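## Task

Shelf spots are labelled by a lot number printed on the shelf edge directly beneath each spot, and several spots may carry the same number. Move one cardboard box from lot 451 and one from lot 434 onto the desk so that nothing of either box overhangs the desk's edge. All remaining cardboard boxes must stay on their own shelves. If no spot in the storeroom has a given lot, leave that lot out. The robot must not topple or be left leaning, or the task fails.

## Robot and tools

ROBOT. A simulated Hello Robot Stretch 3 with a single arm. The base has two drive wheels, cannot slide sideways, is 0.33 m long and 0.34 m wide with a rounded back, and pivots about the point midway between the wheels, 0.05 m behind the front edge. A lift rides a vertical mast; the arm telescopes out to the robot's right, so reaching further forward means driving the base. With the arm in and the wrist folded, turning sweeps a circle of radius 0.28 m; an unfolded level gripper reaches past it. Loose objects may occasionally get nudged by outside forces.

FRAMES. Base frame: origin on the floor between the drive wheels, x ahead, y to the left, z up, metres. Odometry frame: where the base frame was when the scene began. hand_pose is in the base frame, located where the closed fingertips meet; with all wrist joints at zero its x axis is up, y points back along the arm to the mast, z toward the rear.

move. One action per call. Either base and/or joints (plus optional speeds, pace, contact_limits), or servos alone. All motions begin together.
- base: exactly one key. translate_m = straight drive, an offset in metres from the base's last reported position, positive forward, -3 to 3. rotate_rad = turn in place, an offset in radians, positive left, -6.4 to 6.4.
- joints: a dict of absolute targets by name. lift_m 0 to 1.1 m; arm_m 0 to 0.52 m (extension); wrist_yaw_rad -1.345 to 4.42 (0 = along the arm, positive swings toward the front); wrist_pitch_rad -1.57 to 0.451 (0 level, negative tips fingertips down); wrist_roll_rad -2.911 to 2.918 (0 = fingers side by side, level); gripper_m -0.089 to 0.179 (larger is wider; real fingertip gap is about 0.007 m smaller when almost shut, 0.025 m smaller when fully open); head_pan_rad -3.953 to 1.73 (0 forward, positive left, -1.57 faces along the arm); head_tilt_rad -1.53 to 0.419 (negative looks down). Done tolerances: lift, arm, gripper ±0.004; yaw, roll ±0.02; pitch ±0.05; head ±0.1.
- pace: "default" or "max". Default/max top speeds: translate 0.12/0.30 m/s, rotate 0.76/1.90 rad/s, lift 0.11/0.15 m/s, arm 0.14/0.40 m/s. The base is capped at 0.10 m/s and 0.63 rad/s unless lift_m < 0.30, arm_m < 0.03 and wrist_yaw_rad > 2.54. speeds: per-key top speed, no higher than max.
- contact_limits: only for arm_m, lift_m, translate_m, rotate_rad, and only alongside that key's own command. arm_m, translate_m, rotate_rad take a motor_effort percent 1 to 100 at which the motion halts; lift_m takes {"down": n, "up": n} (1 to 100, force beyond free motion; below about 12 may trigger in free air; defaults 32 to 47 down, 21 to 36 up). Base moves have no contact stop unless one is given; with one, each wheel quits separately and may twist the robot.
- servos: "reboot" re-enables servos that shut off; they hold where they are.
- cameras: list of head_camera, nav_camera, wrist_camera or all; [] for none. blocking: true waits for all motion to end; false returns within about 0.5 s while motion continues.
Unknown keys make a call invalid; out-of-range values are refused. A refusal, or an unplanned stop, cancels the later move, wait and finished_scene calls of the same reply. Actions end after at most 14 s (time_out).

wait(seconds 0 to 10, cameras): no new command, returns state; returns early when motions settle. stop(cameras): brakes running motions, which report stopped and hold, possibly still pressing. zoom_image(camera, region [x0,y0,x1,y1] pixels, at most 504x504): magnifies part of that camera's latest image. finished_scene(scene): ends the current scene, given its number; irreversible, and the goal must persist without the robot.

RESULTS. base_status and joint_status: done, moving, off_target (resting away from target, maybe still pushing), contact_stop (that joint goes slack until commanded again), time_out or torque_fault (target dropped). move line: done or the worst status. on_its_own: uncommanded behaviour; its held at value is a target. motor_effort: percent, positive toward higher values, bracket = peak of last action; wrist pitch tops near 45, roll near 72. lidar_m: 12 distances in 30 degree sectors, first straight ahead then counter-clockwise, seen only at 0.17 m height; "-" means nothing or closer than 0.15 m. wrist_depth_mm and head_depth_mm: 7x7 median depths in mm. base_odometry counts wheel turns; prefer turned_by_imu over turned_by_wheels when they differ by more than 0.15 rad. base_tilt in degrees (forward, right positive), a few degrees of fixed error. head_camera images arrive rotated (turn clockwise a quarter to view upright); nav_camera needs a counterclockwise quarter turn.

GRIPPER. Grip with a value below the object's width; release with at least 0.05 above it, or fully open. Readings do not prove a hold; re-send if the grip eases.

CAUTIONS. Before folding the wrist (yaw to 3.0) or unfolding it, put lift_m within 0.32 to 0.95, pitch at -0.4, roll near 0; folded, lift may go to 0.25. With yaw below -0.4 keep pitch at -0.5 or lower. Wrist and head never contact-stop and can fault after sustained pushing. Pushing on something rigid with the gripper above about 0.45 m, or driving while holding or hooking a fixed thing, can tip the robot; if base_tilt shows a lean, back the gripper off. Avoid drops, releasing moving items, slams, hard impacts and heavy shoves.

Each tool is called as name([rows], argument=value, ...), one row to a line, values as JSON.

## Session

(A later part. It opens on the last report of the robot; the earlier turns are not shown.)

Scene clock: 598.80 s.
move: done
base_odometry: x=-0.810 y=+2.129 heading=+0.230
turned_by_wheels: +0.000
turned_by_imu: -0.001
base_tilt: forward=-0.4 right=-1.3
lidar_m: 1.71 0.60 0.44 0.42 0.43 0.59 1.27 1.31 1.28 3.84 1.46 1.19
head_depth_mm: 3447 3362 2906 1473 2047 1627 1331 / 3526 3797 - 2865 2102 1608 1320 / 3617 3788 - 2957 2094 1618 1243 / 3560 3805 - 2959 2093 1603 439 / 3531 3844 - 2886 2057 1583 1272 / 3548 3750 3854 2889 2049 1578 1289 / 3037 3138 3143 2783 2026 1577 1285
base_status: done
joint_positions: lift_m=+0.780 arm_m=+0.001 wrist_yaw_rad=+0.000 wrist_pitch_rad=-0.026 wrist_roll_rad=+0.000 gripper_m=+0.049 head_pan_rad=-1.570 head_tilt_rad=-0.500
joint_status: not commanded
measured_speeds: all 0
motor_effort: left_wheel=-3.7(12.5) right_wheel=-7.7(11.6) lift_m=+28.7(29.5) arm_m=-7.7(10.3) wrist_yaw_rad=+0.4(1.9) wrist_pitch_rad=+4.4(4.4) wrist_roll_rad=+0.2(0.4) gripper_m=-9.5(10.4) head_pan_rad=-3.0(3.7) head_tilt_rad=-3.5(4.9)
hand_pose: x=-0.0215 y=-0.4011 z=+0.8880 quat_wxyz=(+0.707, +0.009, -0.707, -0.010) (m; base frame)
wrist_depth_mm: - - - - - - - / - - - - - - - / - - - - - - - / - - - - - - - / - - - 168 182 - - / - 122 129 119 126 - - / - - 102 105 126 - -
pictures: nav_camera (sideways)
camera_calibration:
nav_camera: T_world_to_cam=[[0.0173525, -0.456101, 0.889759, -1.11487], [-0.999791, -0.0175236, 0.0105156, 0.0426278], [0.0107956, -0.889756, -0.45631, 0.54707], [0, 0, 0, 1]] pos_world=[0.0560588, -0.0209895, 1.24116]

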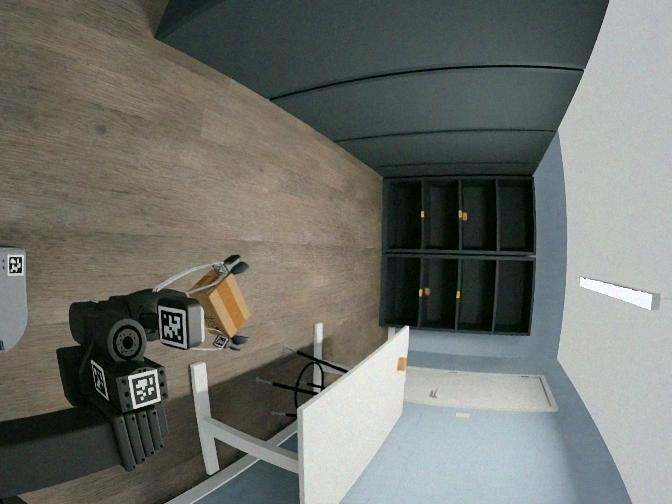

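move(base={"rotate_rad":-1.5708}, cameras=[])

move(base={"translate_m":1.2}, cameras=[])

move(base={"translate_m":0.52})

Scene clock: 608.20 s.
move: done
base_odometry: x=-0.810 y=+2.129 heading=-1.340
turned_by_wheels: -1.570
turned_by_imu: -1.545
base_tilt: forward=-0.4 right=-1.1
lidar_m: 3.84 1.44 1.19 1.63 0.59 0.43 0.42 0.44 0.59 1.27 1.32 1.28
head_depth_mm: 1052 1113 1154 1136 1121 1097 1086 / 1043 1129 1227 1360 1469 1510 1297 / 1050 1133 1232 1354 1498 1598 1247 / 1042 1131 1227 1349 1494 1589 439 / 1042 1130 1226 1346 1487 1594 1265 / 1041 1134 1227 1355 1490 1581 1298 / 1040 1123 1222 1350 1488 1575 1288
base_status: done
joint_positions: lift_m=+0.780 arm_m=+0.001 wrist_yaw_rad=+0.000 wrist_pitch_rad=-0.026 wrist_roll_rad=+0.000 gripper_m=+0.049 head_pan_rad=-1.570 head_tilt_rad=-0.500
joint_status: not commanded
measured_speeds: all 0
motor_effort: left_wheel=+7.9(12.1) right_wheel=-10.7(13.2) lift_m=+29.6(29.8) arm_m=-12.6(13.5) wrist_yaw_rad=+0.3(2.0) wrist_pitch_rad=+4.3(4.4) wrist_roll_rad=+0.0(0.4) gripper_m=-9.8(10.4) head_pan_rad=-3.0(3.8) head_tilt_rad=-3.9(4.7)
hand_pose: x=-0.0215 y=-0.4011 z=+0.8880 quat_wxyz=(+0.707, +0.009, -0.707, -0.010) (m; base frame)
wrist_depth_mm: - - - - - 925 538 / - - - - - - 538 / - - - - - 976 536 / - - - - - - 532 / - - - 168 183 147 532 / - 123 129 119 126 - 536 / - - 102 105 127 119 505
pictures: none
No camera images: "cameras" was empty.

Scene clock: 621.33 s.
move: done
base_odometry: x=-0.536 y=+0.961 heading=-1.340
turned_by_wheels: +0.000
turned_by_imu: -0.001
base_tilt: forward=-0.4 right=-1.1
lidar_m: 2.67 1.44 1.05 1.02 1.06 1.67 1.61 1.67 1.31 0.83 0.81 1.32
head_depth_mm: 1048 1132 1235 1366 1482 734 1292 / 1045 1133 1233 1317 949 729 1285 / 1050 1129 1230 1297 939 722 1188 / 1046 1129 1227 1300 931 720 439 / 1041 1126 1227 1296 925 714 1266 / 1046 1128 1226 1299 919 710 1254 / 1044 1131 1228 1292 913 707 1227
base_status: done
joint_positions: lift_m=+0.780 arm_m=+0.001 wrist_yaw_rad=+0.000 wrist_pitch_rad=-0.026 wrist_roll_rad=+0.000 gripper_m=+0.049 head_pan_rad=-1.570 head_tilt_rad=-0.500
joint_status: not commanded
measured_speeds: all 0
motor_effort: left_wheel=+6.5(11.9) right_wheel=+2.8(10.4) lift_m=+30.6(31.1) arm_m=-7.2(13.3) wrist_yaw_rad=+0.1(1.9) wrist_pitch_rad=+4.3(4.4) wrist_roll_rad=-0.1(0.4) gripper_m=-10.1(10.5) head_pan_rad=-3.5(3.7) head_tilt_rad=-2.8(4.7)
hand_pose: x=-0.0215 y=-0.4011 z=+0.8880 quat_wxyz=(+0.707, +0.009, -0.707, -0.010) (m; base frame)
wrist_depth_mm: - - - - - - - / - - - - - - - / - - - - - - - / - - - - - - - / - - 149 155 156 - - / - - 129 119 126 125 - / - - 102 105 127 118 -
pictures: none
No camera images: "cameras" was empty.

Scene clock: 627.67 s.
move: done
base_odometry: x=-0.417 y=+0.455 heading=-1.340
turned_by_wheels: +0.000
turned_by_imu: +0.000
base_tilt: forward=-0.3 right=-1.3
lidar_m: 2.15 1.44 1.06 1.02 1.05 1.44 2.12 1.80 1.06 0.62 0.97 1.78
head_depth_mm: 1045 1133 1235 1301 960 732 1289 / 1047 1127 1232 1307 953 727 1289 / 1043 1129 1232 1303 942 723 1104 / 1047 1130 1229 1293 932 715 439 / 1044 1128 1229 1299 927 714 1204 / 1040 1128 1228 1293 917 708 1257 / 1044 1121 1228 1291 913 705 1253
base_status: done
joint_positions: lift_m=+0.780 arm_m=+0.001 wrist_yaw_rad=+0.000 wrist_pitch_rad=-0.026 wrist_roll_rad=+0.000 gripper_m=+0.049 head_pan_rad=-1.570 head_tilt_rad=-0.500
joint_status: not commanded
measured_speeds: all 0
motor_effort: left_wheel=+7.2(11.6) right_wheel=+0.8(11.3) lift_m=+31.2(31.7) arm_m=-4.7(7.9) wrist_yaw_rad=-0.7(2.0) wrist_pitch_rad=+4.3(4.4) wrist_roll_rad=-0.1(0.4) gripper_m=-10.0(10.5) head_pan_rad=-2.9(3.5) head_tilt_rad=-2.9(4.1)
hand_pose: x=-0.0215 y=-0.4011 z=+0.8880 quat_wxyz=(+0.707, +0.009, -0.707, -0.010) (m; base frame)
wrist_depth_mm: - - - - - - - / - - - - - - - / - - - - - - - / - - - - - - - / 527 - 149 155 155 - - / - - 129 119 126 - - / - - 101 105 127 118 -
pictures: head_camera (sideways), nav_camera (sideways), wrist_camera
camera_calibration:
head_camera: T_world_to_cam=[[-0.0466171, 0.432321, -0.900514, 1.18756], [0.997505, -0.0276992, -0.064936, 0.0780435], [-0.0530167, -0.901294, -0.429951, 0.515475], [0, 0, 0, 1]] pos_world=[0.0048409, -0.0466526, 1.29612]
nav_camera: T_world_to_cam=[[0.0173525, -0.456101, 0.889759, -1.11487], [-0.999791, -0.0175236, 0.0105156, 0.0426278], [0.0107956, -0.889756, -0.45631, 0.54707], [0, 0, 0, 1]] pos_world=[0.0560588, -0.0209895, 1.24116]
wrist_camera: T_world_to_cam=[[-0.999004, -0.0436505, -0.00922207, -0.0241913], [-0.000876888, 0.225879, -0.974155, 0.988167], [0.0446054, -0.973177, -0.225693, -0.0227428], [0, 0, 0, 1]] pos_world=[-0.0222862, -0.246395, 0.957272]

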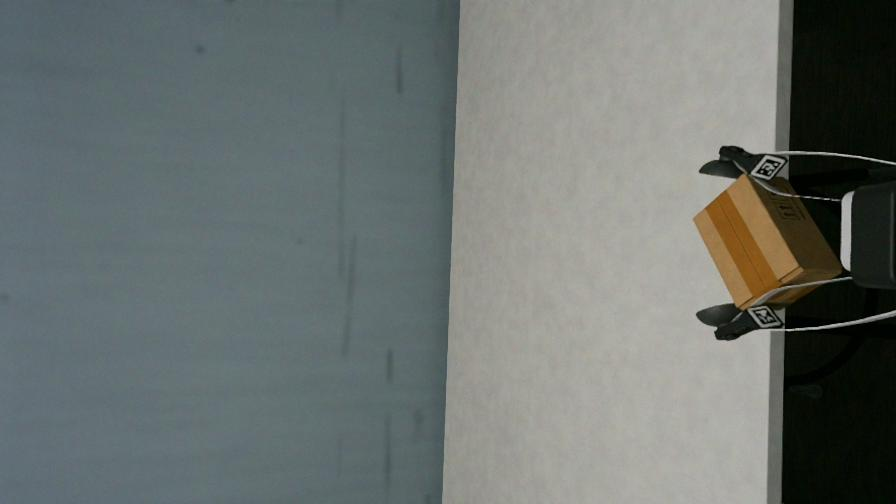

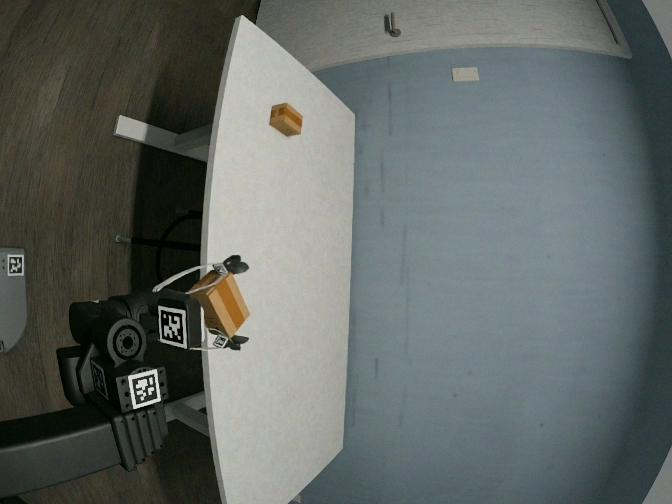

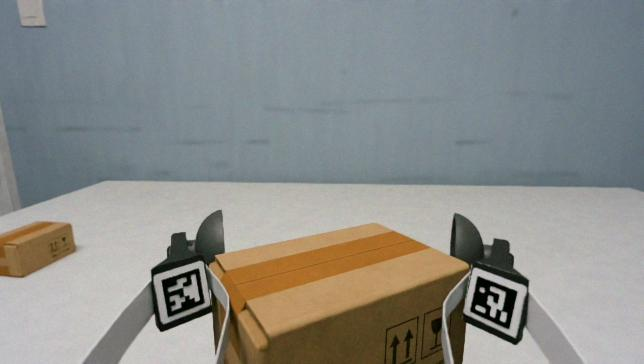

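move(joints={"arm_m":0.36}, pace="max", cameras=[])

move(joints={"lift_m":0.69}, cameras=[])

move(joints={"lift_m":0.63}, speeds={"lift_m":0.03}, contact_limits={"lift_m":{"down":13}})

Scene clock: 637.50 s.
move: done
base_odometry: x=-0.417 y=+0.455 heading=-1.340
turned_by_wheels: +0.000
turned_by_imu: +0.000
base_tilt: forward=-0.3 right=-1.1
lidar_m: 2.15 1.45 1.05 1.02 1.05 1.44 2.12 1.80 1.05 0.62 0.97 1.77
head_depth_mm: 1049 1141 1234 1307 955 731 326 / 1046 1133 1234 1292 909 372 334 / 1043 1132 1225 1290 529 700 1246 / 1050 1127 1233 1296 561 698 1276 / 1048 1125 1235 1296 922 713 1210 / 1048 1128 1226 1292 921 708 1257 / 1045 1126 1228 1293 914 708 1257
base_status: not commanded
joint_positions: lift_m=+0.780 arm_m=+0.360 wrist_yaw_rad=+0.000 wrist_pitch_rad=-0.026 wrist_roll_rad=+0.000 gripper_m=+0.049 head_pan_rad=-1.570 head_tilt_rad=-0.500
joint_status: all done
measured_speeds: all 0
motor_effort: left_wheel=+7.4(7.9) right_wheel=+0.7(2.2) lift_m=+26.2(31.4) arm_m=+11.3(15.3) wrist_yaw_rad=+2.0(2.0) wrist_pitch_rad=+4.4(4.5) wrist_roll_rad=+0.3(0.3) gripper_m=-9.8(10.5) head_pan_rad=-2.3(3.3) head_tilt_rad=-2.6(4.3)
hand_pose: x=-0.0215 y=-0.7605 z=+0.8880 quat_wxyz=(+0.707, +0.009, -0.707, -0.010) (m; base frame)
wrist_depth_mm: - - - - - - - / - - - - - - - / - - - - - - - / - - - - - - - / - - 150 155 155 - - / - - 128 119 126 - - / - - 101 105 127 118 -
pictures: none
No camera images: "cameras" was empty.

Scene clock: 639.17 s.
move: done
base_odometry: x=-0.417 y=+0.455 heading=-1.340
turned_by_wheels: +0.000
turned_by_imu: +0.000
base_tilt: forward=-0.2 right=-1.2
lidar_m: 2.15 1.44 1.06 1.02 1.06 1.45 2.12 1.80 1.06 0.62 0.97 1.78
head_depth_mm: 1047 1128 1225 1304 956 733 1292 / 1047 1132 1234 1301 947 682 398 / 1050 1131 1231 1298 939 567 1213 / 1042 1131 1236 1298 818 609 1272 / 1047 1130 1233 1290 925 713 1206 / 1045 1134 1226 1296 919 711 1253 / 1044 1130 1219 1285 912 708 1253
base_status: not commanded
joint_positions: lift_m=+0.690 arm_m=+0.360 wrist_yaw_rad=+0.000 wrist_pitch_rad=-0.026 wrist_roll_rad=+0.000 gripper_m=+0.049 head_pan_rad=-1.570 head_tilt_rad=-0.500
joint_status: all done
measured_speeds: all 0
motor_effort: left_wheel=+6.9(8.0) right_wheel=+1.1(2.0) lift_m=+23.9(27.7) arm_m=-0.3(11.7) wrist_yaw_rad=-0.5(1.4) wrist_pitch_rad=+4.3(4.4) wrist_roll_rad=+0.3(0.4) gripper_m=-10.0(10.4) head_pan_rad=-2.4(3.4) head_tilt_rad=-3.0(3.5)
hand_pose: x=-0.0215 y=-0.7605 z=+0.7980 quat_wxyz=(+0.707, +0.009, -0.707, -0.010) (m; base frame)
wrist_depth_mm: - - - - - - - / - - - - - - - / - - - - - - - / - - - - - - - / - - 150 155 156 - - / - - 129 119 126 - - / - - 102 105 127 118 -
pictures: none
No camera images: "cameras" was empty.

Scene clock: 641.43 s.
move: contact_stop
base_odometry: x=-0.417 y=+0.455 heading=-1.340
turned_by_wheels: +0.000
turned_by_imu: +0.000
base_tilt: forward=-0.3 right=-1.1
lidar_m: 2.14 1.44 1.05 1.02 1.05 1.45 2.12 1.79 1.06 0.62 0.97 1.77
head_depth_mm: 1046 1132 1232 1301 960 732 1287 / 1045 1135 1231 1305 945 729 453 / 1048 1136 1233 1298 936 581 1126 / 1044 1130 1236 1297 850 612 1266 / 1041 1130 1227 1293 925 715 1203 / 1043 1128 1230 1293 918 710 1253 / 1037 1126 1226 1289 911 706 1251
base_status: not commanded
joint_positions: lift_m=+0.651 arm_m=+0.360 wrist_yaw_rad=+0.000 wrist_pitch_rad=+0.008 wrist_roll_rad=+0.000 gripper_m=+0.049 head_pan_rad=-1.570 head_tilt_rad=-0.500
joint_status: lift_m contact_stop (moved -0.039 of -0.060)
measured_speeds: translate_m=+0.000 rotate_rad=+0.000 lift_m=+0.001 arm_m=+0.000 wrist_yaw_rad=+0.000 wrist_pitch_rad=+0.000 wrist_roll_rad=+0.000 head_pan_rad=+0.000 head_tilt_rad=+0.000
on_its_own: lift_m is slack since a contact_stop (your +0.630 is given up)
motor_effort: left_wheel=+2.3(7.9) right_wheel=+0.8(2.2) lift_m=+26.5(27.1) arm_m=-0.7(10.4) wrist_yaw_rad=-0.4(2.0) wrist_pitch_rad=-2.0(6.7) wrist_roll_rad=-0.3(0.6) gripper_m=-10.0(10.3) head_pan_rad=-2.7(3.1) head_tilt_rad=-3.0(3.8)
contact_limits: lift_m down 13 (down: maximum 72; up: maximum 65)
hand_pose: x=-0.0214 y=-0.7614 z=+0.7673 quat_wxyz=(+0.707, -0.003, -0.707, +0.003) (m; base frame)
wrist_depth_mm: - - - - - - - / - - - - - - - / - - - - - - - / - - - - - - - / - - 149 155 155 - - / - - 128 119 126 - - / - - 102 105 126 118 -
pictures: head_camera (sideways), nav_camera (sideways), wrist_camera
camera_calibration:
head_camera: T_world_to_cam=[[-0.0466171, 0.432321, -0.900514, 1.18756], [0.997505, -0.0276992, -0.064936, 0.0780435], [-0.0530167, -0.901294, -0.429951, 0.515475], [0, 0, 0, 1]] pos_world=[0.0048409, -0.0466526, 1.29612]
nav_camera: T_world_to_cam=[[0.0173525, -0.456101, 0.889759, -1.11487], [-0.999791, -0.0175236, 0.0105156, 0.0426278], [0.0107956, -0.889756, -0.45631, 0.54707], [0, 0, 0, 1]] pos_world=[0.0560588, -0.0209895, 1.24116]
wrist_camera: T_world_to_cam=[[-0.998978, -0.0443971, -0.00852589, -0.0420143], [-0.000181405, 0.192526, -0.981292, 0.932051], [0.045208, -0.980287, -0.192337, -0.431666], [0, 0, 0, 1]] pos_world=[-0.0222875, -0.604466, 0.83123]

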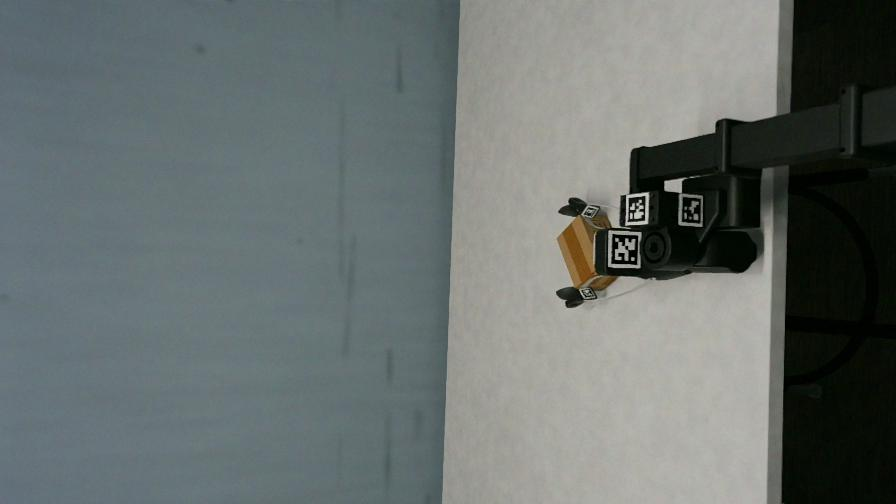

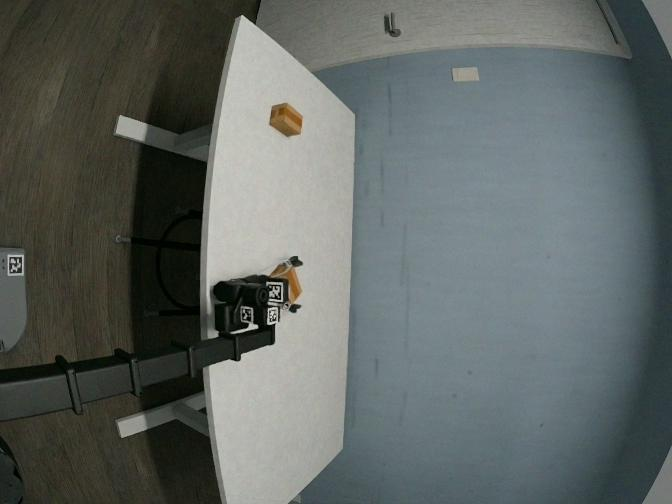

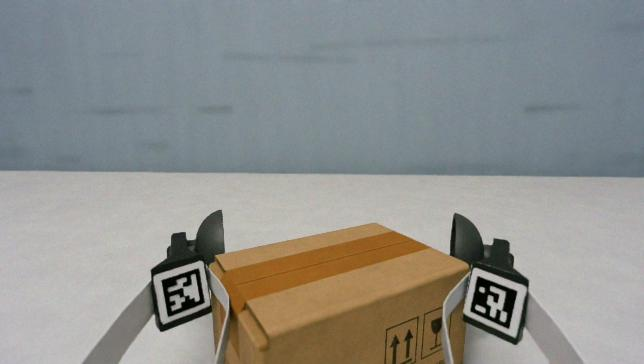

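move(joints={"lift_m":0.652,"gripper_m":0.179}, cameras=[])

move(joints={"arm_m":0.12}, cameras=["wrist_camera"])

Scene clock: 648.97 s.
move: done
base_odometry: x=-0.417 y=+0.455 heading=-1.340
turned_by_wheels: +0.000
turned_by_imu: +0.000
base_tilt: forward=-0.3 right=-1.2
lidar_m: 2.14 1.44 1.06 1.02 1.05 1.44 2.12 1.80 1.06 0.62 0.97 1.77
head_depth_mm: 1045 1131 1233 1302 955 732 1297 / 1047 1133 1237 1304 945 729 451 / 1049 1134 1230 1296 934 581 1121 / 1042 1129 1231 1293 852 608 1267 / 1042 1126 1232 1290 925 715 1207 / 1040 1130 1230 1292 919 711 1265 / 1049 1129 1227 1288 910 707 1257
base_status: not commanded
joint_positions: lift_m=+0.652 arm_m=+0.360 wrist_yaw_rad=+0.000 wrist_pitch_rad=-0.004 wrist_roll_rad=+0.000 gripper_m=+0.179 head_pan_rad=-1.570 head_tilt_rad=-0.500
joint_status: all done
measured_speeds: all 0
motor_effort: left_wheel=+2.3(2.8) right_wheel=+0.6(2.0) lift_m=+23.9(29.1) arm_m=+9.2(11.3) wrist_yaw_rad=+0.9(2.0) wrist_pitch_rad=+0.4(1.3) wrist_roll_rad=-0.3(0.5) gripper_m=+0.3(84.2) head_pan_rad=-2.9(3.3) head_tilt_rad=-2.6(3.5)
hand_pose: x=-0.0214 y=-0.7611 z=+0.7656 quat_wxyz=(+0.707, +0.002, -0.707, -0.002) (m; base frame)
wrist_depth_mm: - - - - - - - / - - - - - - - / - - - - - - - / - - - - - - - / - 143 - 157 157 - - / - 126 127 120 128 - - / - - 102 105 127 - 105
pictures: none
No camera images: "cameras" was empty.

Scene clock: 651.97 s.
move: done
base_odometry: x=-0.417 y=+0.455 heading=-1.340
turned_by_wheels: +0.000
turned_by_imu: +0.000
base_tilt: forward=-0.2 right=-1.3
lidar_m: 2.15 1.44 1.06 1.02 1.05 1.45 2.13 1.80 1.06 0.62 0.97 1.78
head_depth_mm: 1049 1136 1231 1307 957 732 1292 / 1051 1130 1235 1298 948 729 1287 / 1045 1134 1234 1297 939 720 1106 / 1041 1130 1232 1292 855 720 467 / 1044 1133 1230 1294 927 715 1207 / 1040 1129 1226 1293 916 710 1260 / 1042 1128 1230 1288 908 707 1255
base_status: not commanded
joint_positions: lift_m=+0.652 arm_m=+0.120 wrist_yaw_rad=+0.000 wrist_pitch_rad=-0.015 wrist_roll_rad=+0.000 gripper_m=+0.179 head_pan_rad=-1.570 head_tilt_rad=-0.500
joint_status: all done
measured_speeds: all 0
motor_effort: left_wheel=+2.5(3.0) right_wheel=+1.1(2.1) lift_m=+29.8(31.1) arm_m=-12.6(14.5) wrist_yaw_rad=-0.1(2.1) wrist_pitch_rad=+2.3(2.5) wrist_roll_rad=-0.2(0.5) gripper_m=+0.9(1.2) head_pan_rad=-2.4(3.5) head_tilt_rad=-2.2(3.8)
hand_pose: x=-0.0214 y=-0.5208 z=+0.7628 quat_wxyz=(+0.707, +0.006, -0.707, -0.006) (m; base frame)
wrist_depth_mm: - - - - - - - / - - - - - - - / - - - - - - - / - - - 350 - - - / - 142 - - - - - / - 126 - - - - - / - - - - - - 105
pictures: wrist_camera
camera_calibration:
wrist_camera: T_world_to_cam=[[-0.998977, -0.0441881, -0.00956076, -0.0304715], [-0.000178259, 0.21532, -0.976544, 0.889552], [0.0452103, -0.975543, -0.215107, -0.176825], [0, 0, 0, 1]] pos_world=[-0.0222875, -0.365385, 0.830359]

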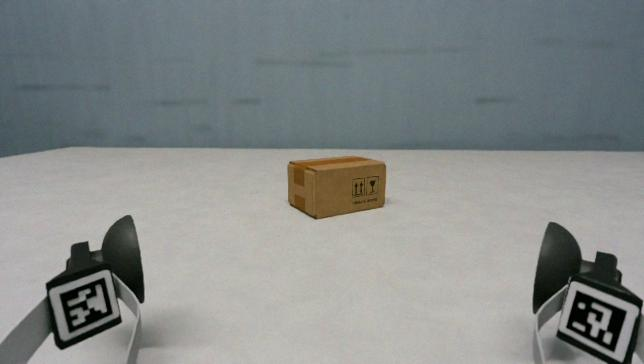

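finished_scene(scene=2)

The scene is finished: the task was done.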